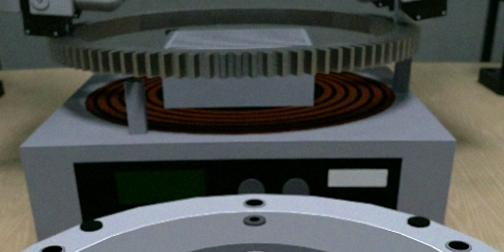

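execute_actions:
  actions:
    - [[0.001,0,0.012,0,-0.002,0,-1,0.7,0.882,-0.7,-0.71,-0.68,-0.23,-0.17,-1,-0.7,0.882,-0.7,-1,0.22,0.882,-0.7,0.77,-0.85,-0.001,0,0.013,0,0.002,0,-1,0.7,0.882,-0.7,-0.71,-0.68,-0.23,-0.17,-1,-0.7,0.882,-0.7,-1,0.22,0.882,-0.7,0.77,-0.85]]
    - [[0,0,0.008,0,0,0,-1,0.7,0.882,-0.7,-0.71,-0.68,-0.23,-0.17,-1,-0.7,0.882,-0.7,-1,0.22,0.882,-0.7,0.77,-0.85,0,0,0.008,0,0,0,-1,0.7,0.882,-0.7,-0.71,-0.68,-0.23,-0.17,-1,-0.7,0.882,-0.7,-1,0.22,0.882,-0.7,0.77,-0.85]]
  cameras: ["cam_fly"]

zoom_image:
  camera: "cam_fly"
  region: [280, 20, 620, 190]

Scene clock: 4421.47 s.
left_arm: end_effector_position=(+0.2768, -0.2865, +0.1687) hand_goal=(-1.000, +0.700, +0.882, -0.700, -0.710, -0.680, -0.230, -0.170, -1.000, -0.700, +0.882, -0.700, -1.000, +0.220, +0.882, -0.700) hand_measured=(-1.000, +0.188, +0.882, -0.700, -0.710, -0.678, -0.226, -0.168, -1.000, -0.202, +0.890, -0.702, -0.998, +0.218, +0.876, -0.704) hand_current_ma=(+0, -487, +0, -1, +0, +5, +12, +5, +0, +487, +17, -2, +2, -3, -12, -6) hand_state=(goal, blocked, goal, goal, goal, goal, goal, goal, goal, blocked, goal, goal, goal, goal, goal, goal) hand_current_limit=0.77 hand_speed=-0.85 end_effector_quat_wxyz=(-0.001, +0.999, +0.047, +0.004) | right_arm: end_effector_position=(+0.2783, +0.2766, +0.1809) hand_goal=(-1.000, +0.700, +0.882, -0.700, -0.710, -0.680, -0.230, -0.170, -1.000, -0.700, +0.882, -0.700, -1.000, +0.220, +0.882, -0.700) hand_measured=(-1.000, +0.198, +0.892, -0.700, -0.710, -0.678, -0.224, -0.168, -1.000, -0.172, +0.880, -0.700, -0.996, +0.218, +0.882, -0.704) hand_current_ma=(+0, -487, +14, +1, +0, +3, +10, +2, +0, +487, -1, -1, +4, -2, +0, -4) hand_state=(goal, blocked, goal, goal, goal, goal, goal, goal, goal, blocked, goal, goal, goal, goal, goal, goal) hand_current_limit=0.77 hand_speed=-0.85 end_effector_quat_wxyz=(+0.011, -0.043, +0.999, +0.018)
Joint positions: left_arm=[-0.694 1.2 0.957 -1.324 -0.007 0.783] | right_arm=[0.617 1.184 0.967 -1.315 -0.019 -1.04]
Joint torques (N m): left_arm=[-1.08 -7 9.74 2.58 0.58 0.07] | right_arm=[0.91 -6.53 6.79 3.07 -0.78 0.04]
Motor temperatures (°C): left_arm=[33 39 61 33 35 33] | right_arm=[32 41 54 35 36 35]
Heat: left arm: hottest elbow 61 °C; right arm: hottest elbow 54 °C.
Hand target: left_arm +0.2890, -0.3047, +0.1857; +0.033, +0.998, +0.039, +0.029 | right_arm +0.2832, +0.2927, +0.1871; +0.028, -0.052, +0.997, +0.042
Off the commanded pose: left_arm 0.028 m, 5 deg | right_arm 0.018 m, 3 deg.
Step readings (end_effector_position of left_arm | right_arm):
0: (+0.2767, -0.2867, +0.1726) | (+0.2780, +0.2765, +0.1854)
1: (+0.2767, -0.2867, +0.1726) | (+0.2780, +0.2765, +0.1854)
2: (+0.2768, -0.2867, +0.1725) | (+0.2779, +0.2764, +0.1851)
4: (+0.2768, -0.2866, +0.1711) | (+0.2782, +0.2766, +0.1840)
8: (+0.2769, -0.2866, +0.1690) | (+0.2784, +0.2767, +0.1812)
15: (+0.2769, -0.2866, +0.1690) | (+0.2784, +0.2767, +0.1812)
16: (+0.2769, -0.2866, +0.1690) | (+0.2784, +0.2767, +0.1812)
17: (+0.2769, -0.2866, +0.1690) | (+0.2784, +0.2767, +0.1812)
19: (+0.2769, -0.2866, +0.1690) | (+0.2783, +0.2766, +0.1811)
23: (+0.2768, -0.2865, +0.1687) | (+0.2783, +0.2766, +0.1809)
30: (+0.2768, -0.2865, +0.1687) | (+0.2783, +0.2766, +0.1809)
Images, in order (width x height): cam_fly 896x504.

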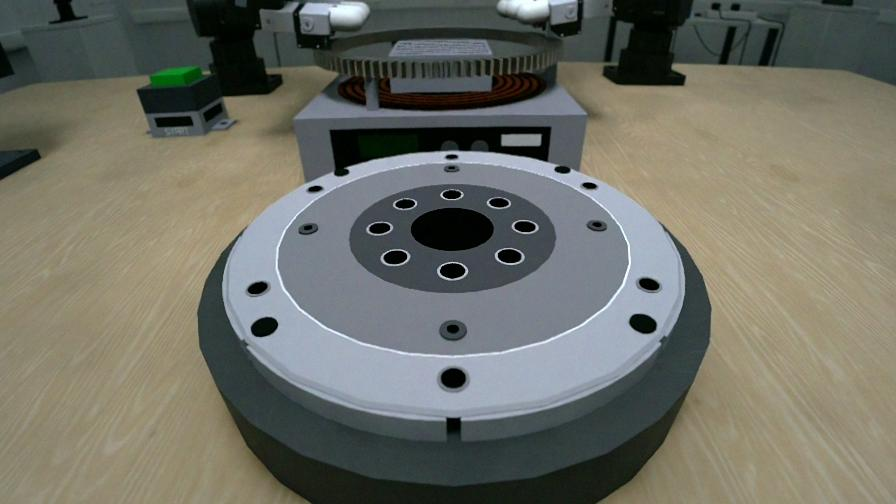

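Scaled by 1.482 from the camera's 896x504 image, which has a finer 1280x720 frame.

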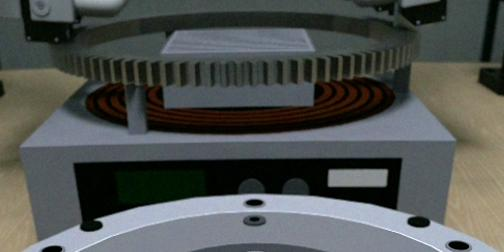

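execute_actions:
  actions:
    - [[0.001,0,0.005,0.001,-0.007,0,-1,0.7,0.882,-0.7,-0.71,-0.68,-0.23,-0.17,-1,-0.7,0.882,-0.7,-1,0.22,0.882,-0.7,0.77,-0.85,-0.001,0,0.005,0,0.007,0,-1,0.7,0.882,-0.7,-0.71,-0.68,-0.23,-0.17,-1,-0.7,0.882,-0.7,-1,0.22,0.882,-0.7,0.77,-0.85]]
  cameras: ["cam_fly"]

zoom_image:
  camera: "cam_fly"
  region: [280, 20, 620, 190]

Scene clock: 4429.87 s.
left_arm: end_effector_position=(+0.2774, -0.2861, +0.1691) hand_goal=(-1.000, +0.700, +0.882, -0.700, -0.710, -0.680, -0.230, -0.170, -1.000, -0.700, +0.882, -0.700, -1.000, +0.220, +0.882, -0.700) hand_measured=(-1.000, +0.188, +0.884, -0.700, -0.710, -0.678, -0.226, -0.168, -1.000, -0.202, +0.890, -0.702, -0.998, +0.218, +0.876, -0.704) hand_current_ma=(+0, -487, +3, -1, +0, +5, +12, +5, +0, +487, +17, -2, +2, -3, -12, -6) hand_state=(goal, blocked, goal, goal, goal, goal, goal, goal, goal, blocked, goal, goal, goal, goal, goal, goal) hand_current_limit=0.77 hand_speed=-0.85 end_effector_quat_wxyz=(+0.003, +0.999, +0.050, +0.000) | right_arm: end_effector_position=(+0.2785, +0.2766, +0.1808) hand_goal=(-1.000, +0.700, +0.882, -0.700, -0.710, -0.680, -0.230, -0.170, -1.000, -0.700, +0.882, -0.700, -1.000, +0.220, +0.882, -0.700) hand_measured=(-1.000, +0.198, +0.892, -0.700, -0.710, -0.678, -0.224, -0.168, -1.000, -0.172, +0.882, -0.700, -0.996, +0.218, +0.882, -0.704) hand_current_ma=(+0, -487, +16, +1, +0, +3, +10, +2, +0, +487, +0, -1, +4, -2, +0, -4) hand_state=(goal, blocked, goal, goal, goal, goal, goal, goal, goal, blocked, goal, goal, goal, goal, goal, goal) hand_current_limit=0.77 hand_speed=-0.85 end_effector_quat_wxyz=(+0.010, -0.043, +0.999, +0.019)
Joint positions: left_arm=[-0.688 1.2 0.957 -1.324 0.003 0.783] | right_arm=[0.616 1.185 0.967 -1.315 -0.021 -1.04]
Joint torques (N m): left_arm=[0.56 -6.48 10.4 2.51 0.68 0.12] | right_arm=[0.67 -5.13 7.51 2.54 -1.13 0.06]
Motor temperatures (°C): left_arm=[33 39 61 33 35 33] | right_arm=[32 41 54 35 36 35]
Heat: left arm: hottest elbow 61 °C; right arm: hottest elbow 54 °C.
Hand target: left_arm +0.2897, -0.3049, +0.1829; +0.032, +0.999, +0.038, +0.018 | right_arm +0.2840, +0.2930, +0.1841; +0.017, -0.052, +0.998, +0.041
Off the commanded pose: left_arm 0.026 m, 4 deg | right_arm 0.018 m, 3 deg.
Step readings (end_effector_position of left_arm | right_arm):
0: (+0.2768, -0.2865, +0.1687) | (+0.2783, +0.2766, +0.1809)
1: (+0.2768, -0.2865, +0.1687) | (+0.2783, +0.2766, +0.1809)
2: (+0.2767, -0.2866, +0.1687) | (+0.2783, +0.2766, +0.1809)
4: (+0.2769, -0.2864, +0.1689) | (+0.2783, +0.2767, +0.1808)
8: (+0.2774, -0.2861, +0.1691) | (+0.2784, +0.2766, +0.1807)
15: (+0.2774, -0.2861, +0.1691) | (+0.2785, +0.2766, +0.1808)
Images, in order (width x height): cam_fly 896x504.

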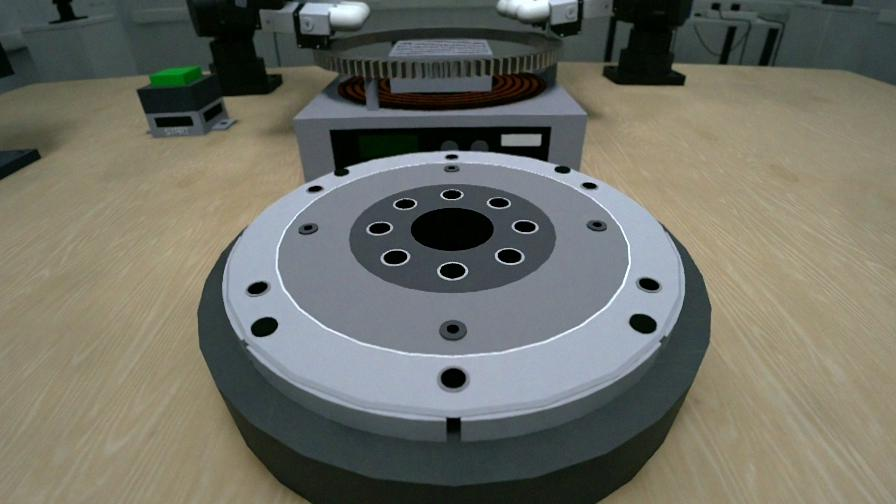

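Scaled by 1.482 from the camera's 896x504 image, which has a finer 1280x720 frame.

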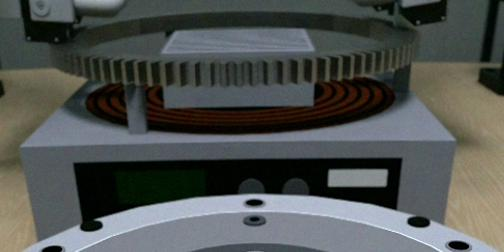

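execute_actions:
  actions:
    - [[0,0,0.003,0,0,0,-1,0.7,0.882,-0.7,-0.71,-0.68,-0.23,-0.17,-1,-0.7,0.882,-0.7,-1,0.22,0.882,-0.7,0.77,-0.85,0.003,-0.02,0.002,0.012,0,0.006,-1,0.7,0.882,-0.7,-0.71,-0.68,-0.23,-0.17,-1,-0.7,0.882,-0.7,-1,0.22,0.882,-0.7,0.77,-0.85]]
    - [[0,0,0,0,0,0,-1,0.7,0.882,-0.7,-0.71,-0.68,-0.23,-0.17,-1,-0.7,0.882,-0.7,-1,0.22,0.882,-0.7,0.77,-0.85,0,0,0,0,0,0,-1,-0.2,0.882,-0.7,-0.71,-0.68,-0.23,-0.17,-1,0.2,0.882,-0.7,-1,0.22,0.882,-0.7,0.4,-0.92]]
    - [[0,0,0,0,0,0,-1,0.7,0.882,-0.7,-0.71,-0.68,-0.23,-0.17,-1,-0.7,0.882,-0.7,-1,0.22,0.882,-0.7,0.77,-0.85,0,0,0,0,0,0,-1,-0.2,0.882,-0.7,-0.71,-0.68,-0.23,-0.17,-1,0.2,0.882,-0.7,-1,0.22,0.882,-0.7,0.4,-0.85]]
  cameras: []

Scene clock: 4444.17 s.
left_arm: end_effector_position=(+0.2774, -0.2862, +0.1690) hand_goal=(-1.000, +0.700, +0.882, -0.700, -0.710, -0.680, -0.230, -0.170, -1.000, -0.700, +0.882, -0.700, -1.000, +0.220, +0.882, -0.700) hand_measured=(-1.000, +0.188, +0.884, -0.700, -0.710, -0.678, -0.226, -0.168, -1.000, -0.202, +0.890, -0.702, -0.998, +0.218, +0.876, -0.704) hand_current_ma=(+0, -487, +3, -1, +0, +5, +12, +5, +0, +487, +17, -2, +2, -3, -12, -6) hand_state=(goal, blocked, goal, goal, goal, goal, goal, goal, goal, blocked, goal, goal, goal, goal, goal, goal) hand_current_limit=0.77 hand_speed=-0.85 end_effector_quat_wxyz=(+0.002, +0.999, +0.050, +0.000) | right_arm: end_effector_position=(+0.2797, +0.2766, +0.1809) hand_goal=(-1.000, -0.200, +0.882, -0.700, -0.710, -0.680, -0.230, -0.170, -1.000, +0.200, +0.882, -0.700, -1.000, +0.220, +0.882, -0.700) hand_measured=(-1.000, -0.196, +0.882, -0.700, -0.710, -0.678, -0.224, -0.168, -1.000, +0.196, +0.882, -0.700, -0.996, +0.218, +0.882, -0.704) hand_current_ma=(+0, +4, +0, +1, +0, +3, +10, +2, +0, -3, +0, -1, +4, -2, +0, -4) hand_state=(goal, goal, goal, goal, goal, goal, goal, goal, goal, goal, goal, goal, goal, goal, goal, goal) hand_current_limit=0.40 hand_speed=-0.85 end_effector_quat_wxyz=(+0.013, -0.042, +0.999, +0.019)
Joint positions: left_arm=[-0.688 1.201 0.957 -1.324 0.003 0.783] | right_arm=[0.615 1.185 0.967 -1.311 -0.018 -1.04]
Joint torques (N m): left_arm=[-0.38 -6.18 9.91 2.37 0.63 0.13] | right_arm=[-0.15 -5.6 6.87 1.25 -0.15 0.13]
Motor temperatures (°C): left_arm=[33 38 62 33 35 33] | right_arm=[32 40 54 35 36 35]
Heat: left arm: hottest elbow 62 °C; right arm: hottest elbow 54 °C.
Hand target: left_arm +0.2898, -0.3050, +0.1810; +0.032, +0.999, +0.038, +0.018 | right_arm +0.2836, +0.2810, +0.1819; +0.018, -0.042, +0.999, +0.023
Off the commanded pose: left_arm 0.026 m, 4 deg | right_arm 0.006 m, 1 deg.
Step readings (end_effector_position of left_arm | right_arm):
0: (+0.2774, -0.2861, +0.1691) | (+0.2785, +0.2766, +0.1808)
1: (+0.2774, -0.2861, +0.1691) | (+0.2785, +0.2766, +0.1808)
2: (+0.2774, -0.2861, +0.1691) | (+0.2787, +0.2764, +0.1807)
4: (+0.2774, -0.2861, +0.1691) | (+0.2788, +0.2762, +0.1806)
8: (+0.2774, -0.2862, +0.1690) | (+0.2789, +0.2760, +0.1806)
15: (+0.2774, -0.2862, +0.1690) | (+0.2789, +0.2760, +0.1806)
16: (+0.2774, -0.2862, +0.1690) | (+0.2789, +0.2760, +0.1806)
17: (+0.2774, -0.2862, +0.1690) | (+0.2789, +0.2760, +0.1806)
19: (+0.2774, -0.2862, +0.1690) | (+0.2789, +0.2760, +0.1806)
23: (+0.2774, -0.2862, +0.1690) | (+0.2789, +0.2760, +0.1806)
30: (+0.2774, -0.2862, +0.1690) | (+0.2789, +0.2760, +0.1806)
31: (+0.2774, -0.2862, +0.1690) | (+0.2789, +0.2760, +0.1806)
32: (+0.2774, -0.2862, +0.1690) | (+0.2789, +0.2760, +0.1806)
34: (+0.2774, -0.2862, +0.1690) | (+0.2791, +0.2762, +0.1806)
38: (+0.2774, -0.2862, +0.1690) | (+0.2796, +0.2766, +0.1808)
45: (+0.2774, -0.2862, +0.1690) | (+0.2797, +0.2766, +0.1809)
No camera images: "cameras" was empty.


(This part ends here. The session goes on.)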